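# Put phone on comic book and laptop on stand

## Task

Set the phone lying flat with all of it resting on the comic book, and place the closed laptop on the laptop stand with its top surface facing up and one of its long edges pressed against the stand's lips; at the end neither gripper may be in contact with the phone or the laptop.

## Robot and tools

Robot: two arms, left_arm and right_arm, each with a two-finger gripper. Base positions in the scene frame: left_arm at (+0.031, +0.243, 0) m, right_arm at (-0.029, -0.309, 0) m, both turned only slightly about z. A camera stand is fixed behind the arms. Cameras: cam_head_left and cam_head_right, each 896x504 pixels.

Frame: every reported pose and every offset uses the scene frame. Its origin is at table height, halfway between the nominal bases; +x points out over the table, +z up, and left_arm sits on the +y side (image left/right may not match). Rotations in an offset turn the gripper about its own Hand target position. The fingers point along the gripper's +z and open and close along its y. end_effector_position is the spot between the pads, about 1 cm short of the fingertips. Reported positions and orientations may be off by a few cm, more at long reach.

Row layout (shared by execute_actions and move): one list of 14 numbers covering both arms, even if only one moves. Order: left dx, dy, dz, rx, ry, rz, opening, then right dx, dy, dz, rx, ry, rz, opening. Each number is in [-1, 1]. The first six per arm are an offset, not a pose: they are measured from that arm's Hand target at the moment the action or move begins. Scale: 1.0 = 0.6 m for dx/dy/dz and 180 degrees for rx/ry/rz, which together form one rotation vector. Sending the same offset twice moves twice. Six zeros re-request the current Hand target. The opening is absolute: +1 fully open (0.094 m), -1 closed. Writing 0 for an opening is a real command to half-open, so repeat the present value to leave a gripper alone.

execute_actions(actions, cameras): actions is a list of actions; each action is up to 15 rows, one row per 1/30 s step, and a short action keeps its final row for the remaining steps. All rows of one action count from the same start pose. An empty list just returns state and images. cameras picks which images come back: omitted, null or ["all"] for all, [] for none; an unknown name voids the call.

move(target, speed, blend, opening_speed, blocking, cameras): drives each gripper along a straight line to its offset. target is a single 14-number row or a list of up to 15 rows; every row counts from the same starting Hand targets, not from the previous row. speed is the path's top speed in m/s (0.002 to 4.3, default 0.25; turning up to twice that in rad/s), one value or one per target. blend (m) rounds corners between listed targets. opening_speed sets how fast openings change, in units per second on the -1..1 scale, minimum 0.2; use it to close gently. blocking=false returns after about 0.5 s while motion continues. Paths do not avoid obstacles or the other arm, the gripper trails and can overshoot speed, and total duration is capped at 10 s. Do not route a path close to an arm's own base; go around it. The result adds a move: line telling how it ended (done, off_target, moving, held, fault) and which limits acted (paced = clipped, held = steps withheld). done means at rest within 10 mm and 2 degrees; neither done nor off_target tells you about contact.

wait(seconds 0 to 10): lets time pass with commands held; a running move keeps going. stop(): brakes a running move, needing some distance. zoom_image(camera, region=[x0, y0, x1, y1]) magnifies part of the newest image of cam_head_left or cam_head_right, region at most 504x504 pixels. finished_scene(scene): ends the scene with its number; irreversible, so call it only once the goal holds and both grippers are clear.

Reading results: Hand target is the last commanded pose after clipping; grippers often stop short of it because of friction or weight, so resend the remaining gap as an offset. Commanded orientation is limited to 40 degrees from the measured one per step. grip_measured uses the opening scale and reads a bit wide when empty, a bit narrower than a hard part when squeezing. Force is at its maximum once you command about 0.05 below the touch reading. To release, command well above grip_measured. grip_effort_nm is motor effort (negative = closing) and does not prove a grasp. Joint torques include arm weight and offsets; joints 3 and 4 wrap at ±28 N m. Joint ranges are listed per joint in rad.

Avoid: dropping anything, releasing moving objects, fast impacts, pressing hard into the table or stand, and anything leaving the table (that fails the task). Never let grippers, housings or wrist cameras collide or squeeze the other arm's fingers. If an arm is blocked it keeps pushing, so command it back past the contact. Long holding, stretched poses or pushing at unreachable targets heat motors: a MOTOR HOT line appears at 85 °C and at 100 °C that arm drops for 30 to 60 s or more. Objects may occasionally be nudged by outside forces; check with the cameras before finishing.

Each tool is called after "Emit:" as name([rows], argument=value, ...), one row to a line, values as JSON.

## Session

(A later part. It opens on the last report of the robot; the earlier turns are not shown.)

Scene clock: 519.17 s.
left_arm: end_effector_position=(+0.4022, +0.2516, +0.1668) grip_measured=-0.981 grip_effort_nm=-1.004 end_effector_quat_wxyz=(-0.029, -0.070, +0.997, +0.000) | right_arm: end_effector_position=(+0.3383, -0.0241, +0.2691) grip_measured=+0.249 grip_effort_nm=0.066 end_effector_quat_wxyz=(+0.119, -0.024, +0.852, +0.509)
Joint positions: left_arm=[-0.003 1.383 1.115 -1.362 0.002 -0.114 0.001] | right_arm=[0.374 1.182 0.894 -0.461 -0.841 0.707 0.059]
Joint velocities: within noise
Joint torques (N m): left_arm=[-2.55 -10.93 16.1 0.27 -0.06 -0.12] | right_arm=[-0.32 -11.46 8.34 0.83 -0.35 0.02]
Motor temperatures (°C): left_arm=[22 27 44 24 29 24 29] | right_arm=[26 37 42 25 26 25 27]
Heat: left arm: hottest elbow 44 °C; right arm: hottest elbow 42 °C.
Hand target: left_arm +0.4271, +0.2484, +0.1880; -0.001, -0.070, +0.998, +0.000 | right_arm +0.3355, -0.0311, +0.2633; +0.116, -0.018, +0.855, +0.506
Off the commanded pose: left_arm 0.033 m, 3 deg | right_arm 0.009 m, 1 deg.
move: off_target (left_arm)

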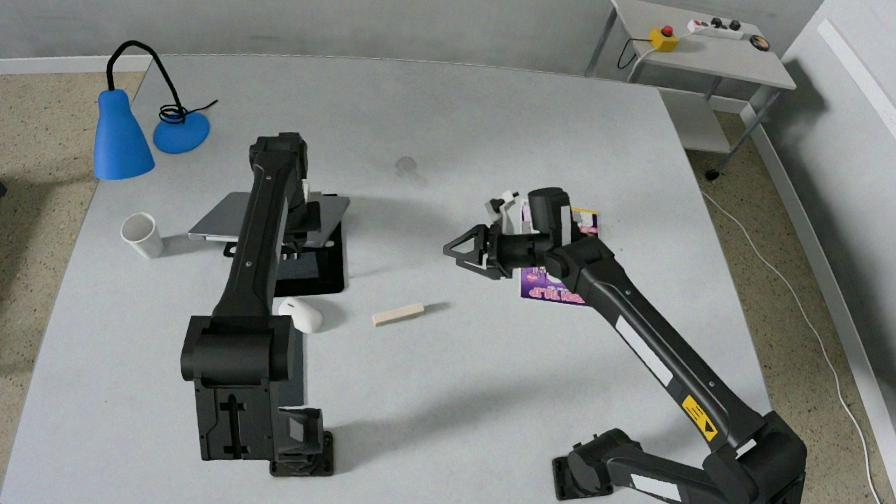

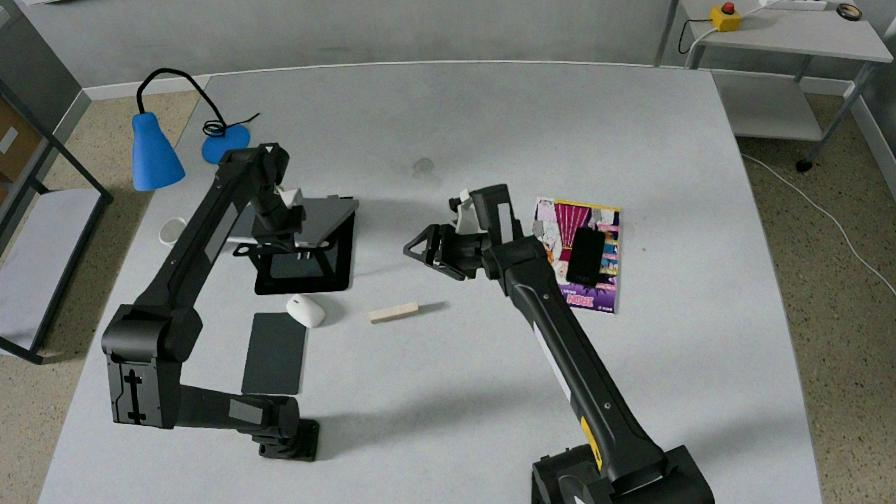

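Emit:
move([
  [0.05,0.0,-0.012,0,0,0,-1,0,0,0,0,0,0,0.25],
], speed=0.05)

Emit:
zoom_image(camera="cam_head_right", region=[170, 160, 400, 330])

Emit:
zoom_image(camera="cam_head_left", region=[170, 160, 400, 330])

Scene clock: 522.90 s.
left_arm: end_effector_position=(+0.4301, +0.2521, +0.1628) grip_measured=-0.981 grip_effort_nm=-0.999 end_effector_quat_wxyz=(-0.032, -0.070, +0.997, +0.000) | right_arm: end_effector_position=(+0.3383, -0.0241, +0.2691) grip_measured=+0.249 grip_effort_nm=0.066 end_effector_quat_wxyz=(+0.119, -0.024, +0.852, +0.509)
Joint positions: left_arm=[-0.003 1.461 1.185 -1.358 0.002 -0.115 0.001] | right_arm=[0.374 1.182 0.894 -0.461 -0.841 0.707 0.059]
Joint velocities: within noise
Joint torques (N m): left_arm=[-2.55 -11.63 15.68 0.66 -0.08 -0.08] | right_arm=[-0.32 -11.52 8.35 0.83 -0.36 0.02]
Motor temperatures (°C): left_arm=[22 27 44 23 28 24 29] | right_arm=[26 37 42 25 25 25 27]
Heat: left arm: hottest elbow 44 °C; right arm: hottest elbow 42 °C.
Hand target: left_arm +0.4571, +0.2485, +0.1808; -0.001, -0.070, +0.998, +0.000 | right_arm +0.3355, -0.0311, +0.2633; +0.116, -0.018, +0.855, +0.506
Off the commanded pose: left_arm 0.033 m, 4 deg | right_arm 0.009 m, 1 deg.
move: off_target (left_arm)

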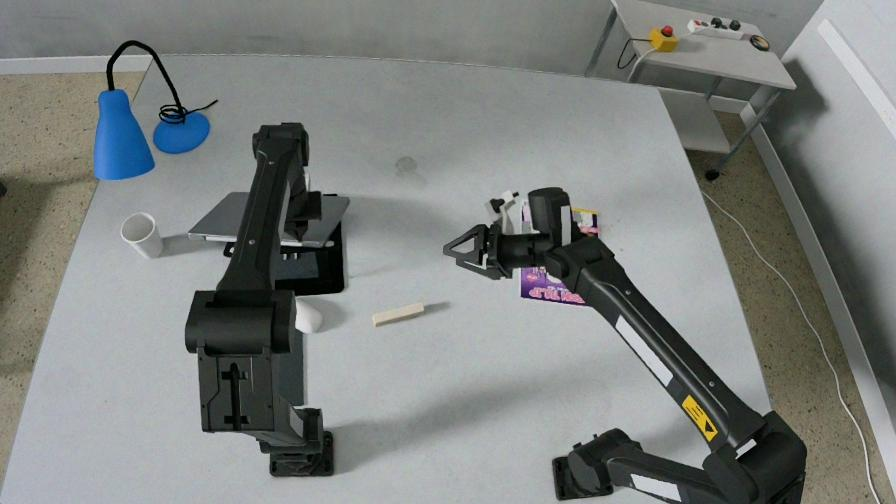

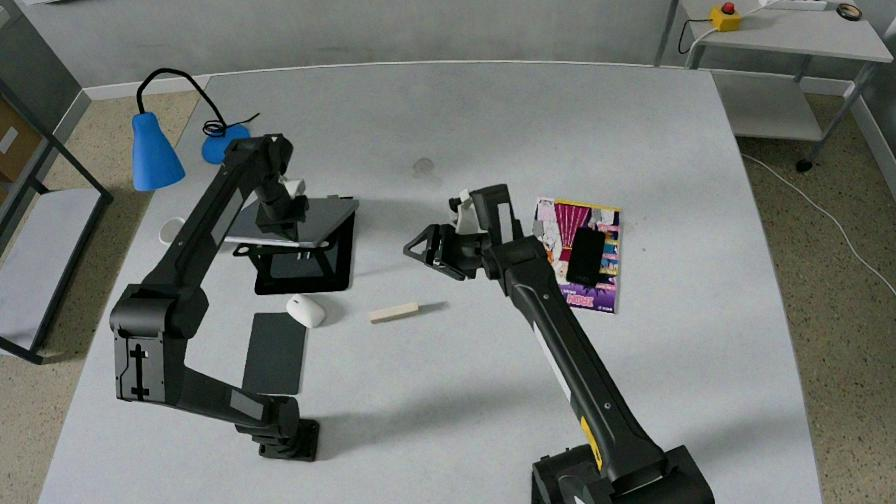

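Scaled by 2.191.

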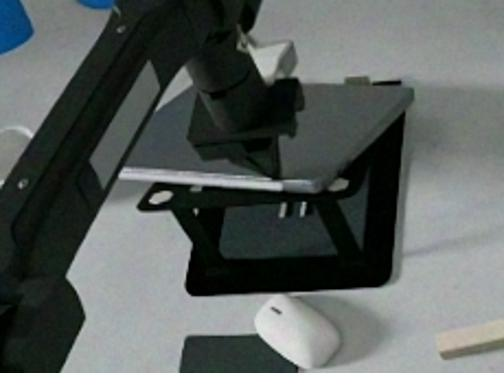

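Scaled by 2.191.

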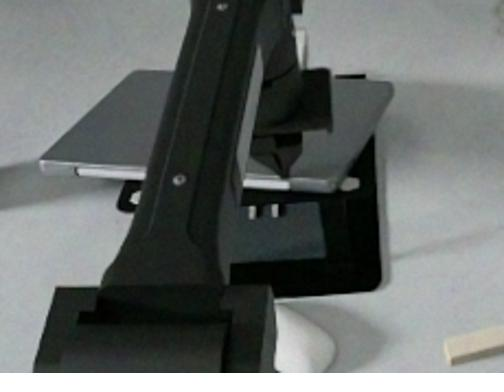

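Emit:
move([
  [0,0.0,0.015,0,0,0,-1,0,0,0,0,0,0,0.25],
  [-0.14,0.0,0.015,0,0,0,-1,0,0,0,0,0,0,0.25],
  [-0.14,0.0,-0.018,0,0,0,-1,0,0,0,0,0,0,0.25],
  [-0.03,0.0,-0.018,0,0,0,-1,0,0,0,0,0,0,0.25],
], speed=0.07)

Emit:
zoom_image(camera="cam_head_right", region=[170, 160, 400, 330])

Emit:
zoom_image(camera="cam_head_left", region=[170, 160, 400, 330])

Scene clock: 529.17 s.
left_arm: end_effector_position=(+0.3958, +0.2513, +0.1502) grip_measured=-0.981 grip_effort_nm=-0.999 end_effector_quat_wxyz=(-0.047, -0.070, +0.996, +0.001) | right_arm: end_effector_position=(+0.3383, -0.0241, +0.2691) grip_measured=+0.249 grip_effort_nm=0.066 end_effector_quat_wxyz=(+0.119, -0.024, +0.852, +0.509)
Joint positions: left_arm=[-0.003 1.403 1.088 -1.35 0.002 -0.115 0.001] | right_arm=[0.374 1.182 0.894 -0.461 -0.841 0.707 0.059]
Joint velocities: within noise
Joint torques (N m): left_arm=[-1.67 -10.05 17.4 1.32 -0.06 -0.05] | right_arm=[-0.32 -11.4 8.34 0.84 -0.35 0.02]
Motor temperatures (°C): left_arm=[22 27 44 23 28 24 29] | right_arm=[26 37 42 25 25 25 27]
Heat: left arm: hottest elbow 44 °C; right arm: hottest elbow 42 °C.
Hand target: left_arm +0.4391, +0.2485, +0.1701; -0.001, -0.070, +0.998, +0.000 | right_arm +0.3355, -0.0311, +0.2633; +0.116, -0.018, +0.855, +0.506
Off the commanded pose: left_arm 0.048 m, 5 deg | right_arm 0.009 m, 1 deg.
move: off_target (left_arm)

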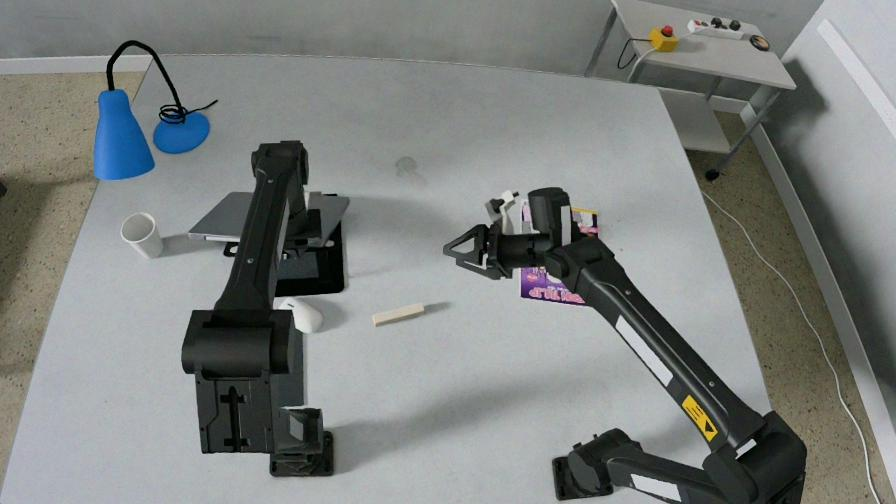

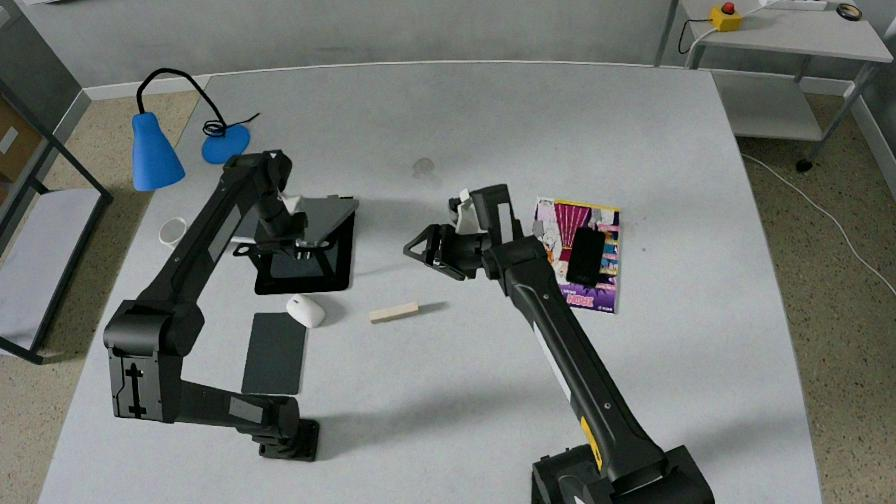

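Scaled by 2.191.

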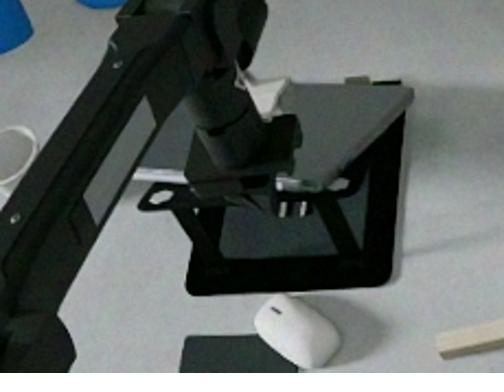

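Scaled by 2.191.

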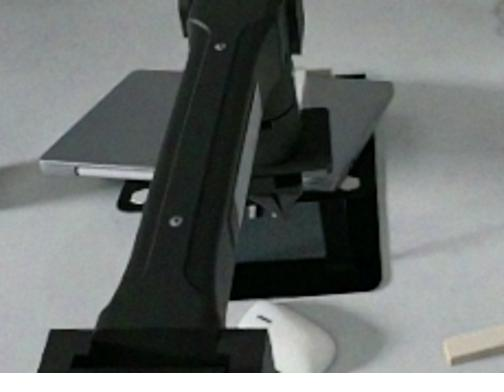

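Emit:
move([
  [-0.03,0.0,0.006,0,0,0,-1,0,0,0,0,0,0,0.25],
  [0.04,0.0,0.008,0,0,0,-1,0,0,0,0,0,0,0.25],
], speed=0.05)

Emit:
zoom_image(camera="cam_head_right", region=[170, 160, 400, 330])

Emit:
zoom_image(camera="cam_head_left", region=[170, 160, 400, 330])

Scene clock: 535.97 s.
left_arm: end_effector_position=(+0.4115, +0.2510, +0.1510) grip_measured=-0.981 grip_effort_nm=-0.999 end_effector_quat_wxyz=(-0.062, -0.070, +0.996, +0.002) | right_arm: end_effector_position=(+0.3383, -0.0241, +0.2691) grip_measured=+0.249 grip_effort_nm=0.066 end_effector_quat_wxyz=(+0.119, -0.024, +0.852, +0.509)
Joint positions: left_arm=[-0.005 1.461 1.149 -1.382 0.002 -0.115 0.001] | right_arm=[0.374 1.182 0.894 -0.461 -0.841 0.707 0.059]
Joint velocities: within noise
Joint torques (N m): left_arm=[-2.32 -11.34 18.81 1.74 -0.05 -0.08] | right_arm=[-0.32 -11.58 8.32 0.81 -0.36 0.02]
Motor temperatures (°C): left_arm=[22 27 46 24 28 24 30] | right_arm=[26 37 42 25 25 25 27]
Heat: left arm: hottest elbow 46 °C; right arm: hottest elbow 42 °C.
Hand target: left_arm +0.4631, +0.2484, +0.1750; -0.001, -0.070, +0.998, +0.000 | right_arm +0.3355, -0.0311, +0.2633; +0.116, -0.018, +0.855, +0.506
Off the commanded pose: left_arm 0.057 m, 7 deg | right_arm 0.009 m, 1 deg.
move: off_target (left_arm)

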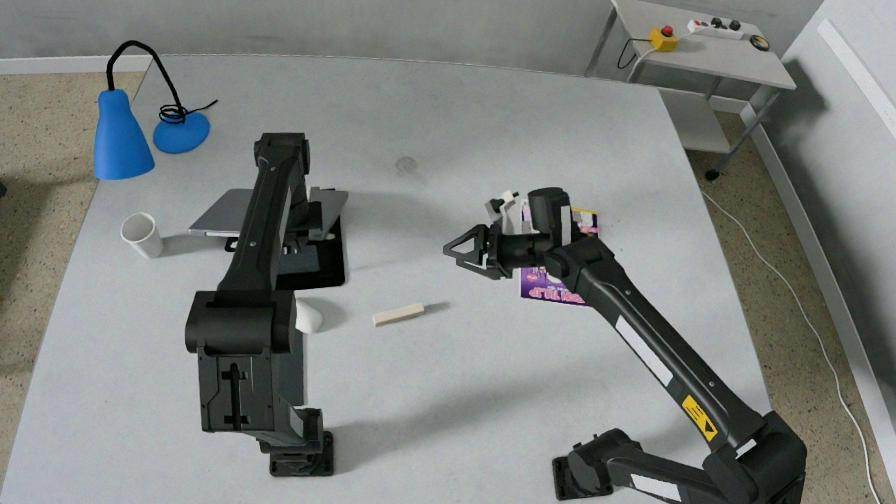

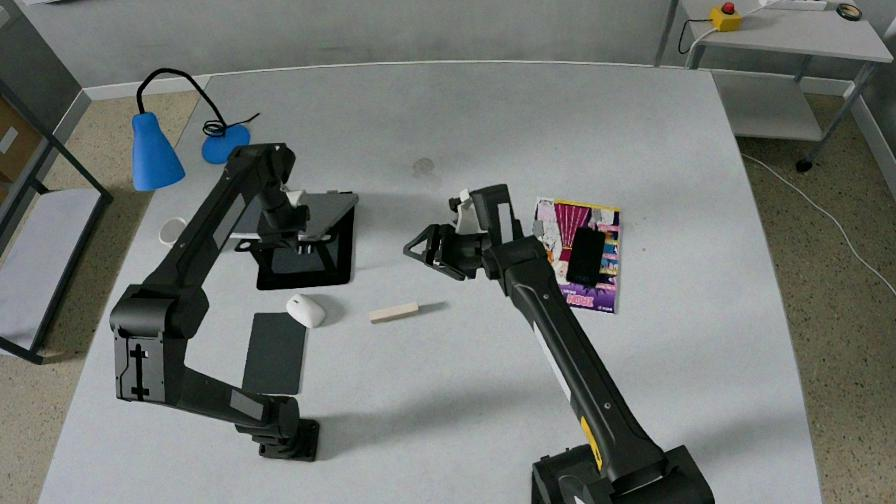

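Scaled by 2.191.

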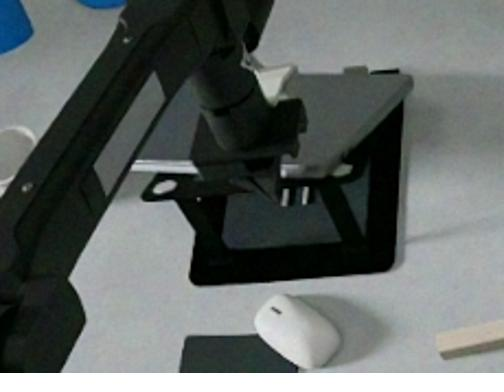

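Scaled by 2.191.

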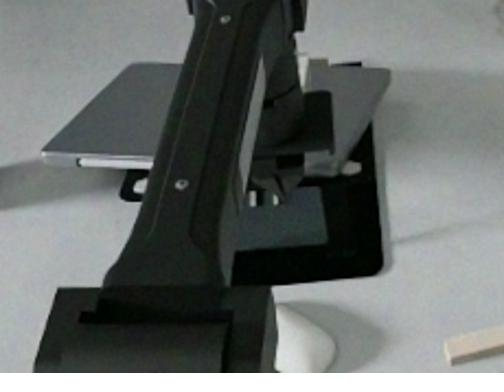

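Emit:
zoom_image(camera="cam_head_right", region=[220, 170, 370, 250])

Emit:
zoom_image(camera="cam_head_left", region=[220, 170, 370, 250])

Scaled by 3.360.

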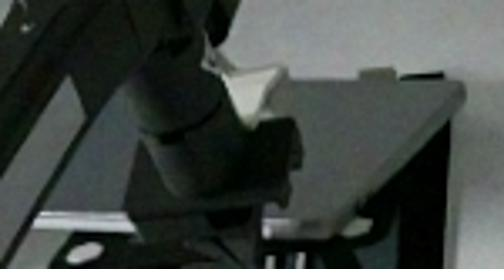

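Scaled by 3.360.

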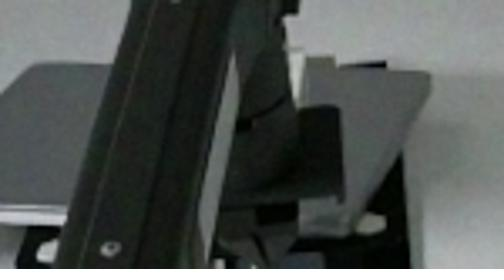

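Emit:
move([
  [-0.14,0.0,0,0,0,0,-1,0,0,0,0,0,0,0.25],
  [-0.3,0.05,0.1,0,0,0,-1,0,0,0,0,0,0,0.25],
], speed=0.2)

Emit:
zoom_image(camera="cam_head_right", region=[200, 160, 370, 300])

Emit:
zoom_image(camera="cam_head_left", region=[170, 160, 360, 300])

Scene clock: 543.13 s.
left_arm: end_effector_position=(+0.2879, +0.2749, +0.2361) grip_measured=-0.981 grip_effort_nm=-1.004 end_effector_quat_wxyz=(+0.004, -0.067, +0.998, +0.000) | right_arm: end_effector_position=(+0.3383, -0.0241, +0.2691) grip_measured=+0.249 grip_effort_nm=0.066 end_effector_quat_wxyz=(+0.119, -0.024, +0.852, +0.509)
Joint positions: left_arm=[0.098 1.002 0.996 -1.556 0.001 -0.008 0.001] | right_arm=[0.374 1.182 0.894 -0.461 -0.841 0.707 0.059]
Joint velocities: within noise
Joint torques (N m): left_arm=[-0.56 -6.65 9.65 -0.16 -0.09 0.1] | right_arm=[-0.26 -11.52 8.34 0.84 -0.36 0.02]
Motor temperatures (°C): left_arm=[22 28 46 24 28 24 30] | right_arm=[26 37 42 25 25 25 27]
Heat: left arm: hottest elbow 46 °C; right arm: hottest elbow 42 °C.
Hand target: left_arm +0.2831, +0.2785, +0.2349; -0.001, -0.070, +0.998, +0.000 | right_arm +0.3355, -0.0311, +0.2633; +0.116, -0.018, +0.855, +0.506
Off the commanded pose: left_arm 0.006 m, 1 deg | right_arm 0.009 m, 1 deg.
move: done

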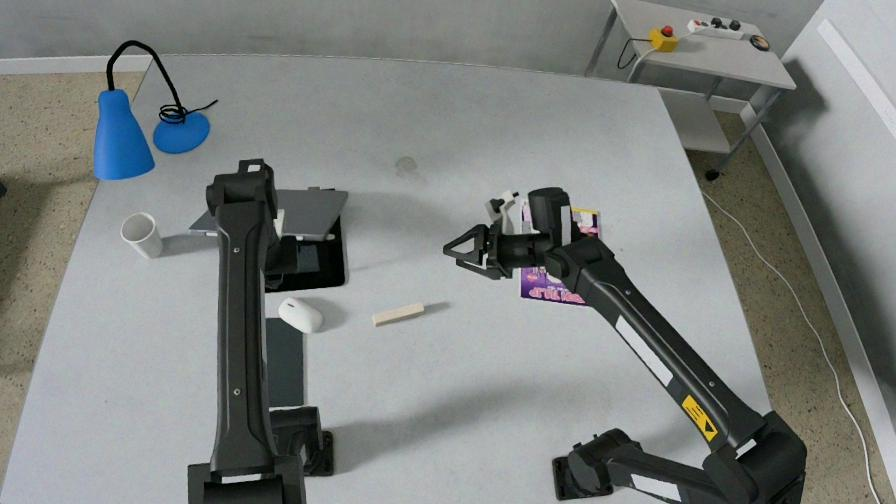

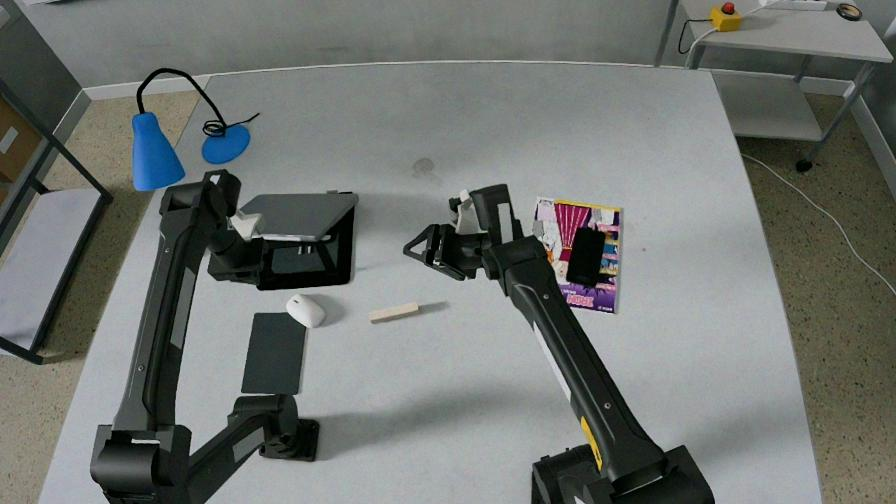

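Scaled by 2.965.

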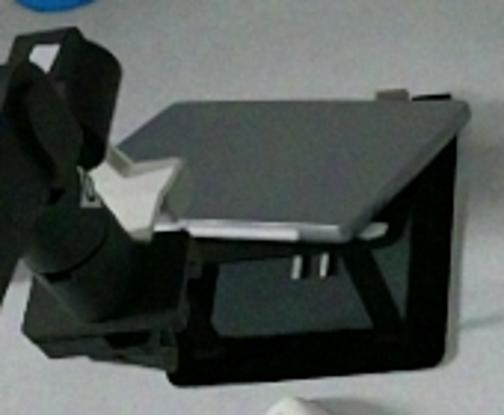

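Scaled by 2.653.

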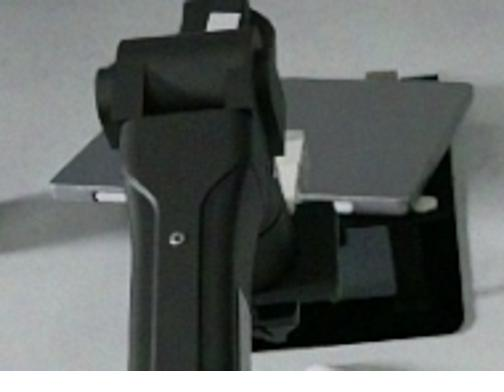

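Emit:
move([
  [-0.1,0.06,0.1,0,0,0,-1,0.205,0.21,-0.07,0,0,-0.028,0.1],
], speed=0.2)

Emit:
zoom_image(camera="cam_head_right", region=[200, 160, 440, 320])

Emit:
zoom_image(camera="cam_head_left", region=[170, 160, 410, 320])

Scene clock: 557.40 s.
left_arm: end_effector_position=(+0.2215, +0.3107, +0.2798) grip_measured=-0.981 grip_effort_nm=-0.999 end_effector_quat_wxyz=(+0.052, -0.068, +0.996, +0.015) | right_arm: end_effector_position=(+0.4416, +0.0784, +0.2043) grip_measured=+0.101 grip_effort_nm=-0.081 end_effector_quat_wxyz=(+0.125, +0.028, +0.863, +0.489)
Joint positions: left_arm=[0.315 0.786 0.996 -1.673 -0.001 0.208 0.001] | right_arm=[0.51 1.58 1.11 -0.196 -0.655 0.907 0.052]
Joint velocities: within noise
Joint torques (N m): left_arm=[-0.03 -2.67 13.16 0.25 -0.02 0.09] | right_arm=[1.2 -15.38 13.29 1.84 -0.12 0.16]
Motor temperatures (°C): left_arm=[22 27 43 23 28 24 30] | right_arm=[26 37 42 25 25 25 27]
Heat: left arm: hottest elbow 43 °C; right arm: hottest elbow 42 °C.
Hand target: left_arm +0.2231, +0.3144, +0.2949; -0.001, -0.070, +0.998, +0.000 | right_arm +0.4584, +0.0950, +0.2215; +0.138, +0.019, +0.855, +0.500
Off the commanded pose: left_arm 0.016 m, 6 deg | right_arm 0.029 m, 2 deg.
joint sent to its limit (left arm) — joint 4 (wrist pitch), lower limit. The joint targets are off in orientation, not in position.
move: off_target (left_arm, right_arm)

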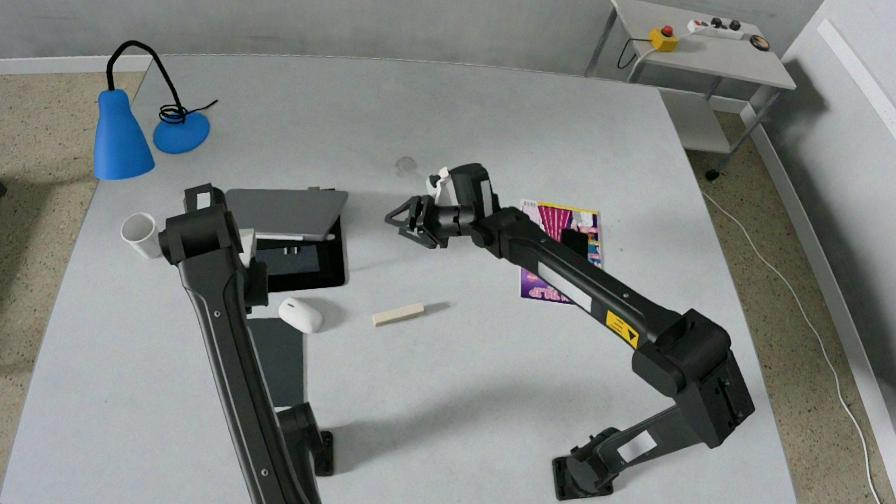

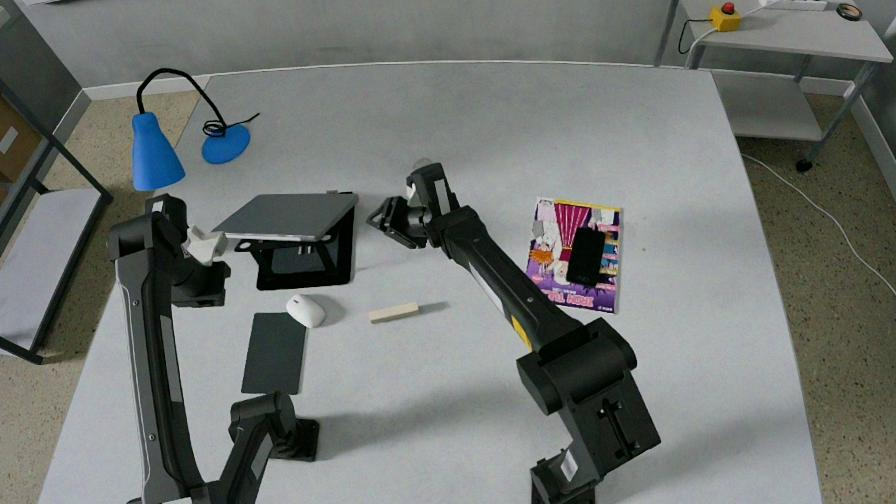

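Scaled by 2.100.

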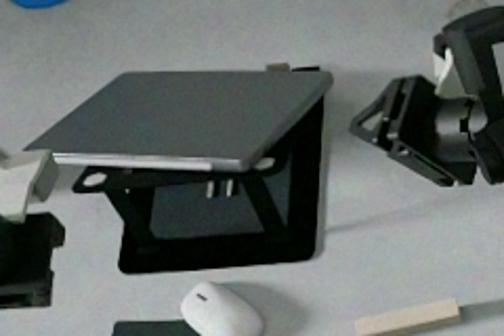

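Scaled by 2.100.

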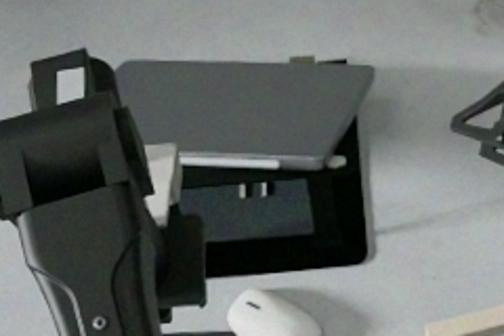

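Emit:
move([
  [0,0,0,0,0,0,-1,0.045,0.1,-0.085,0,0,0,0.1],
], speed=0.1)

Emit:
zoom_image(camera="cam_head_right", region=[200, 160, 440, 320])

Emit:
zoom_image(camera="cam_head_left", region=[200, 160, 440, 320])

Scene clock: 562.03 s.
left_arm: end_effector_position=(+0.2215, +0.3108, +0.2798) grip_measured=-0.981 grip_effort_nm=-0.999 end_effector_quat_wxyz=(+0.052, -0.068, +0.996, +0.015) | right_arm: end_effector_position=(+0.4698, +0.1364, +0.1594) grip_measured=+0.101 grip_effort_nm=-0.081 end_effector_quat_wxyz=(+0.127, +0.027, +0.863, +0.489)
Joint positions: left_arm=[0.315 0.786 0.996 -1.673 -0.001 0.208 0.001] | right_arm=[0.578 1.764 1.211 -0.082 -0.599 0.955 0.052]
Joint velocities: within noise
Joint torques (N m): left_arm=[-0.09 -3.55 13.39 0.31 0.05 0.12] | right_arm=[1.32 -17.44 12.83 1.95 -0.1 0.1]
Motor temperatures (°C): left_arm=[22 27 43 23 28 24 30] | right_arm=[26 37 43 25 25 25 27]
Heat: left arm: hottest elbow 43 °C; right arm: hottest elbow 43 °C.
Hand target: left_arm +0.2231, +0.3145, +0.2949; -0.001, -0.070, +0.998, +0.000 | right_arm +0.4854, +0.1550, +0.1706; +0.138, +0.019, +0.855, +0.500
Off the commanded pose: left_arm 0.016 m, 6 deg | right_arm 0.027 m, 2 deg.
joint sent to its limit (left arm) — joint 4 (wrist pitch), lower limit. The joint targets are off in orientation, not in position.
move: off_target (left_arm, right_arm)

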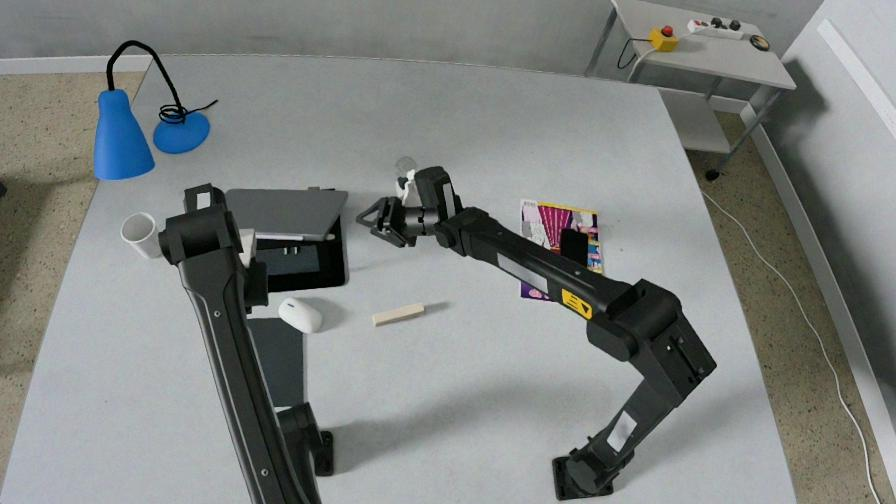

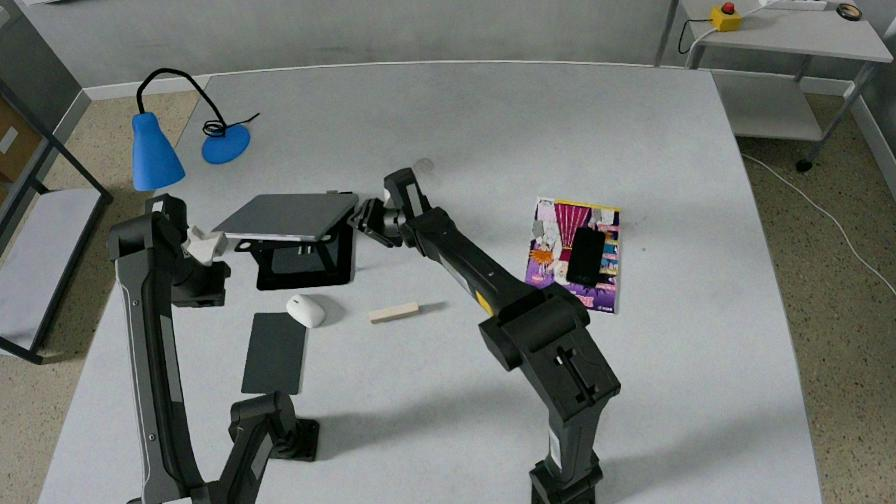

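Scaled by 2.100.

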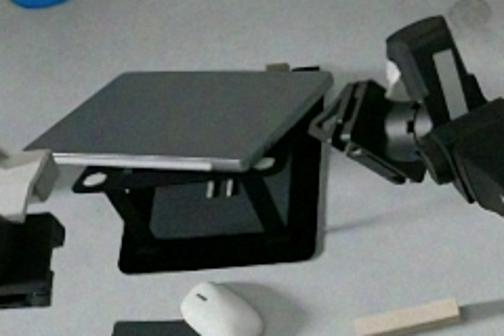

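Scaled by 2.100.

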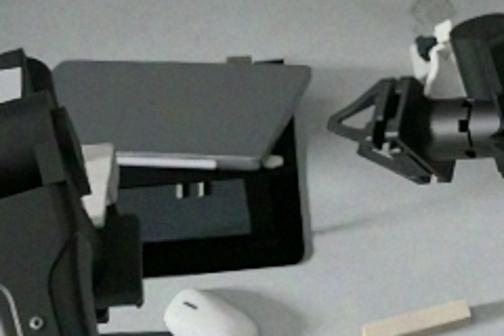

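Emit:
move([
  [0,0,0,0,0,0,-1,-0.05,0,-0.055,0,0,0,0.1],
], speed=0.1)

Emit:
zoom_image(camera="cam_head_right", region=[200, 160, 440, 320])

Emit:
zoom_image(camera="cam_head_left", region=[200, 160, 440, 320])

Scene clock: 566.67 s.
left_arm: end_effector_position=(+0.2215, +0.3108, +0.2798) grip_measured=-0.981 grip_effort_nm=-0.999 end_effector_quat_wxyz=(+0.052, -0.068, +0.996, +0.015) | right_arm: end_effector_position=(+0.4603, +0.1508, +0.1593) grip_measured=+0.101 grip_effort_nm=-0.081 end_effector_quat_wxyz=(+0.150, +0.015, +0.850, +0.505)
Joint positions: left_arm=[0.315 0.786 0.996 -1.673 -0.001 0.208 0.001] | right_arm=[0.609 1.764 1.172 0.035 -0.573 0.974 0.052]
Joint velocities: within noise
Joint torques (N m): left_arm=[-1.14 -3.25 13.23 0.08 0.02 0.16] | right_arm=[1.32 -17.73 7.61 2.09 -0.08 0.21]
Motor temperatures (°C): left_arm=[22 27 42 23 28 24 30] | right_arm=[26 37 44 25 25 25 26]
Heat: left arm: hottest elbow 42 °C; right arm: hottest elbow 44 °C.
Hand target: left_arm +0.2231, +0.3145, +0.2949; -0.001, -0.070, +0.998, +0.000 | right_arm +0.4554, +0.1551, +0.1377; +0.138, +0.019, +0.855, +0.500
Off the commanded pose: left_arm 0.016 m, 6 deg | right_arm 0.023 m, 2 deg.
joint sent to its limit (left arm) — joint 4 (wrist pitch), lower limit. The joint targets are off in orientation, not in position.
move: off_target (left_arm, right_arm)

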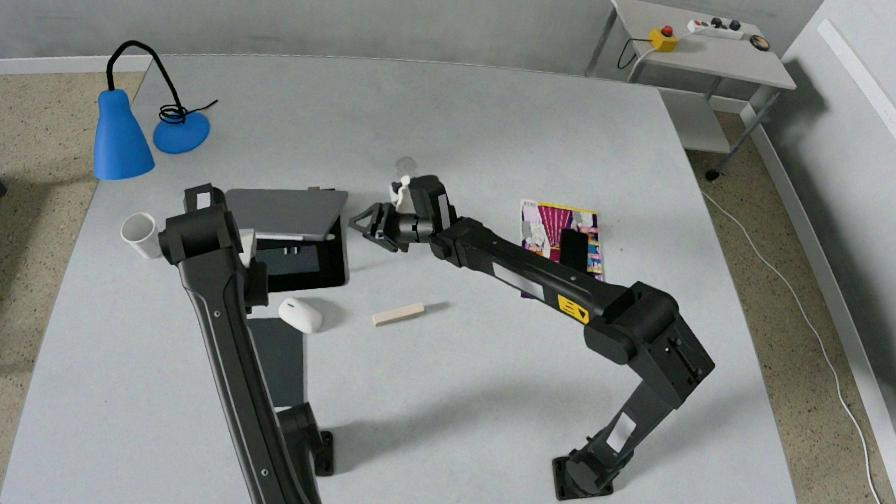

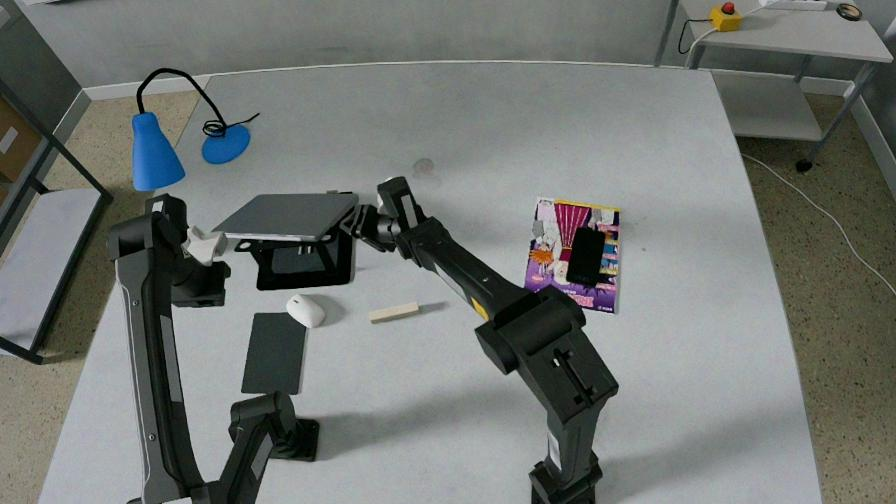

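Scaled by 2.100.

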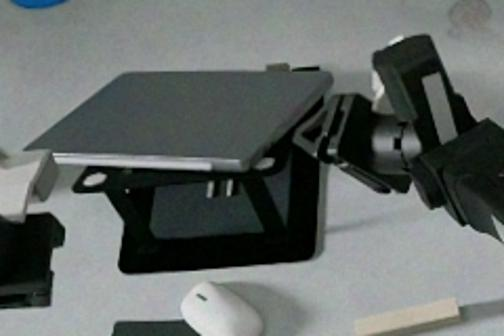

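Scaled by 2.100.

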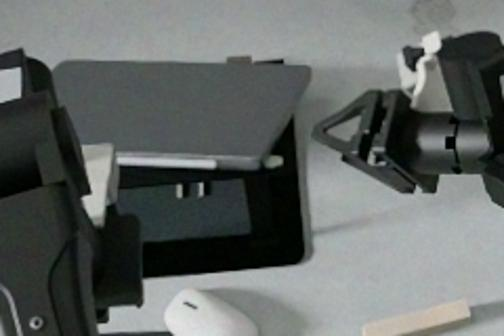

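Emit:
move([
  [0,0,0,0,0,0,-1,0.0,0.0,-0.0,0,0,0,0.25],
  [0,0,0,0,0,0,-1,0.0,0.08,-0.02,0,0,0,0.25],
], speed=0.06)

Emit:
zoom_image(camera="cam_head_right", region=[200, 160, 440, 320])

Emit:
zoom_image(camera="cam_head_left", region=[200, 160, 440, 320])

Scene clock: 574.80 s.
left_arm: end_effector_position=(+0.2215, +0.3108, +0.2798) grip_measured=-0.981 grip_effort_nm=-0.999 end_effector_quat_wxyz=(+0.052, -0.068, +0.996, +0.015) | right_arm: end_effector_position=(+0.4478, +0.1818, +0.1269) grip_measured=+0.249 grip_effort_nm=0.056 end_effector_quat_wxyz=(+0.137, +0.026, +0.858, +0.493)
Joint positions: left_arm=[0.315 0.786 0.996 -1.673 -0.001 0.208 0.001] | right_arm=[0.67 1.83 1.187 0.065 -0.514 1.02 0.059]
Joint velocities: within noise
Joint torques (N m): left_arm=[-0.38 -2.73 13.38 0.27 0.03 0.11] | right_arm=[1.73 -17.67 11.92 1.88 -0.09 0.13]
Motor temperatures (°C): left_arm=[22 27 42 23 28 24 30] | right_arm=[26 38 44 25 25 25 26]
Heat: left arm: hottest elbow 42 °C; right arm: hottest elbow 44 °C.
Hand target: left_arm +0.2231, +0.3145, +0.2949; -0.001, -0.070, +0.998, +0.000 | right_arm +0.4555, +0.2030, +0.1256; +0.138, +0.019, +0.855, +0.500
Off the commanded pose: left_arm 0.016 m, 6 deg | right_arm 0.023 m, 1 deg.
joint sent to its limit (left arm) — joint 4 (wrist pitch), lower limit. The joint targets are off in orientation, not in position.
move: off_target (left_arm, right_arm)

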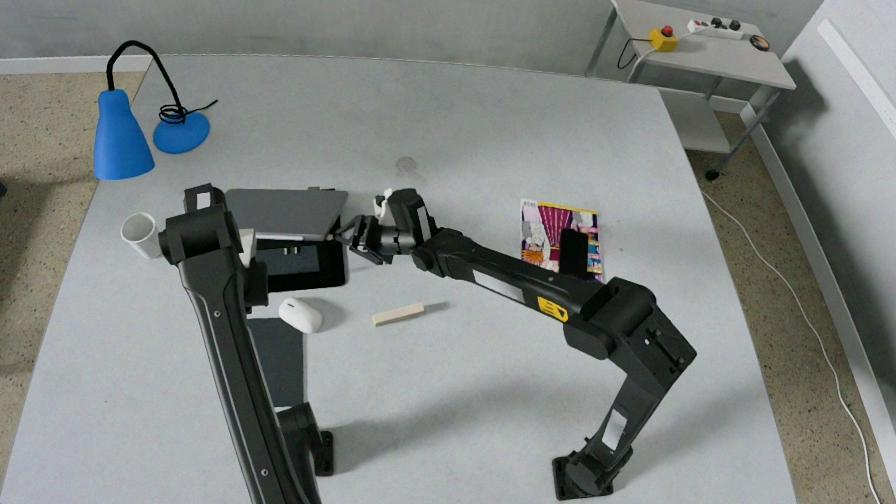

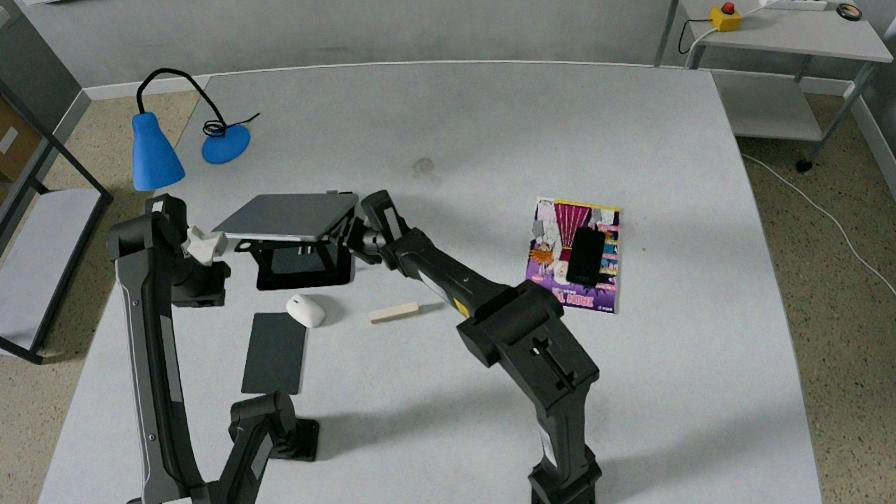

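Scaled by 2.100.

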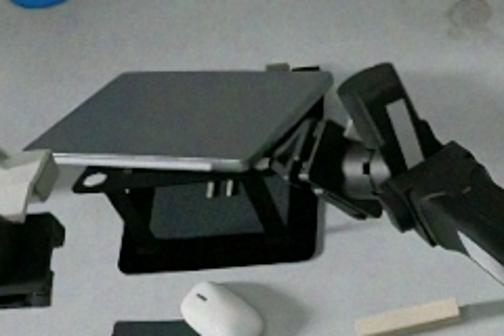

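Scaled by 2.100.

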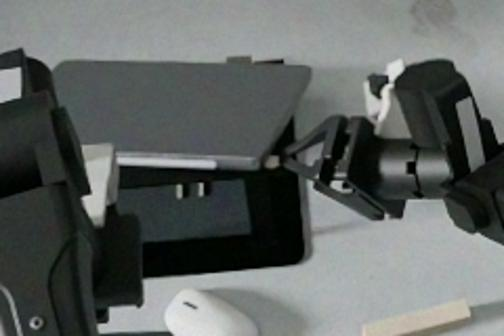

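Emit:
move([
  [0.0,0.05,0.02,0,0,0,-1,-0.02,-0.15,0.05,0,0,0,0.25],
  [0.12,0.24,-0.08,-0.23,-0.2805,0.4266,0.1,-0.15,-0.35,0.2,0,0,0,0.25],
], speed=0.15)

Emit:
zoom_image(camera="cam_head_right", region=[130, 140, 400, 320])

Emit:
zoom_image(camera="cam_head_left", region=[110, 140, 380, 320])

Scene clock: 606.77 s.
left_arm: end_effector_position=(+0.2976, +0.4565, +0.2454) grip_measured=+0.097 grip_effort_nm=0.129 end_effector_quat_wxyz=(-0.353, +0.629, -0.600, +0.346) | right_arm: end_effector_position=(+0.3685, +0.0012, +0.2500) grip_measured=+0.249 grip_effort_nm=0.051 end_effector_quat_wxyz=(+0.140, +0.014, +0.852, +0.504)
Joint positions: left_arm=[1.032 0.824 0.655 -0.686 0.827 -0.884 0.052] | right_arm=[0.425 1.269 0.899 -0.288 -0.737 0.838 0.059]
Joint velocities: within noise
Joint torques (N m): left_arm=[-0.85 -6.07 10.18 1.98 0.24 0.03] | right_arm=[-0.32 -13.33 8.13 0.95 -0.3 0.02]
Motor temperatures (°C): left_arm=[22 27 41 23 28 24 30] | right_arm=[26 39 46 25 25 25 26]
Heat: left arm: hottest elbow 41 °C; right arm: hottest elbow 46 °C.
Hand target: left_arm +0.2951, +0.4585, +0.2469; -0.363, +0.630, -0.595, +0.343 | right_arm +0.3655, -0.0069, +0.2456; +0.138, +0.019, +0.855, +0.500
Off the commanded pose: left_arm 0.003 m, 1 deg | right_arm 0.010 m, 1 deg.
move: done

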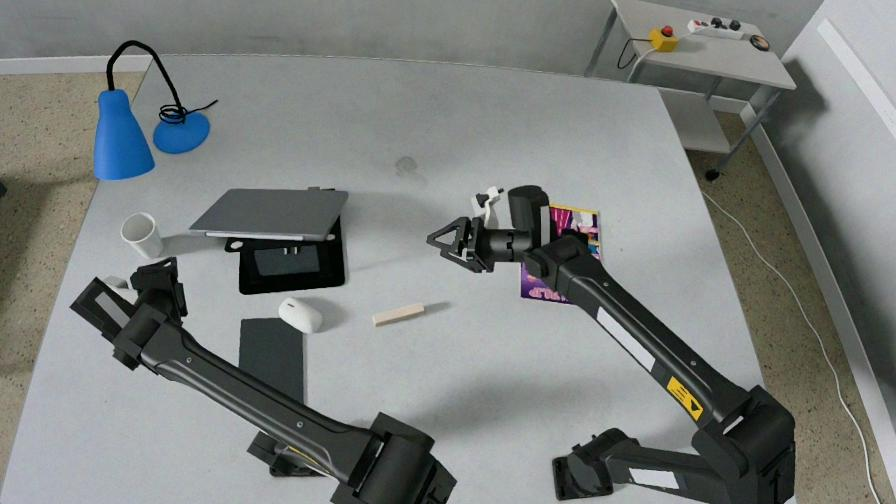

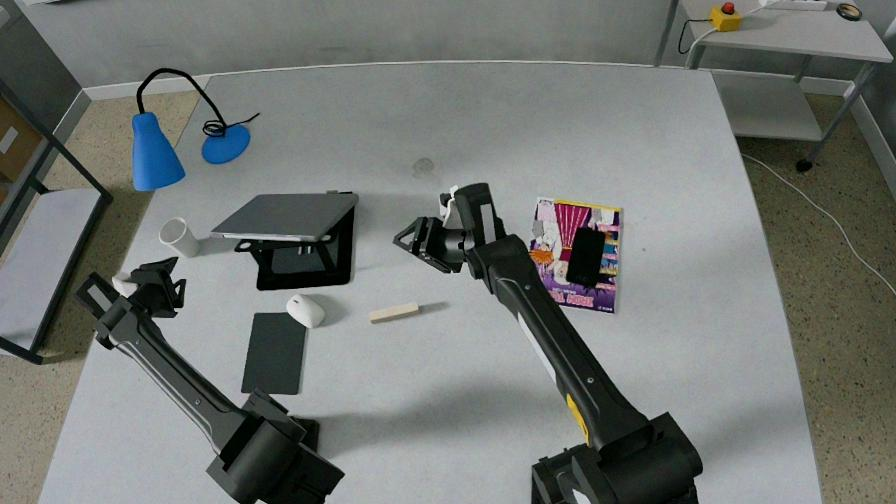

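Scaled by 1.867.

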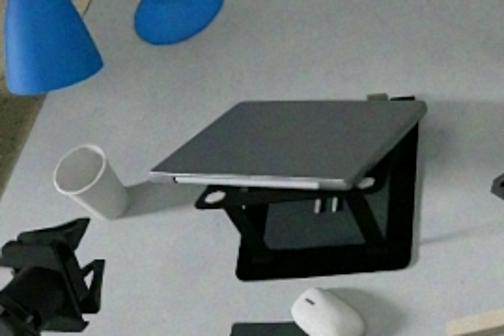

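Scaled by 1.867.

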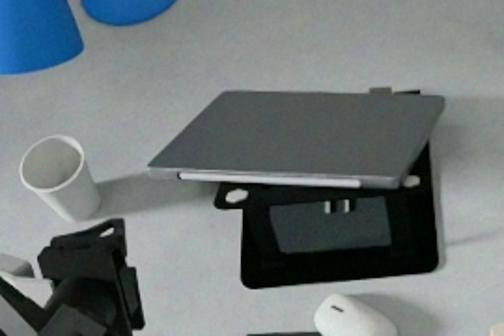

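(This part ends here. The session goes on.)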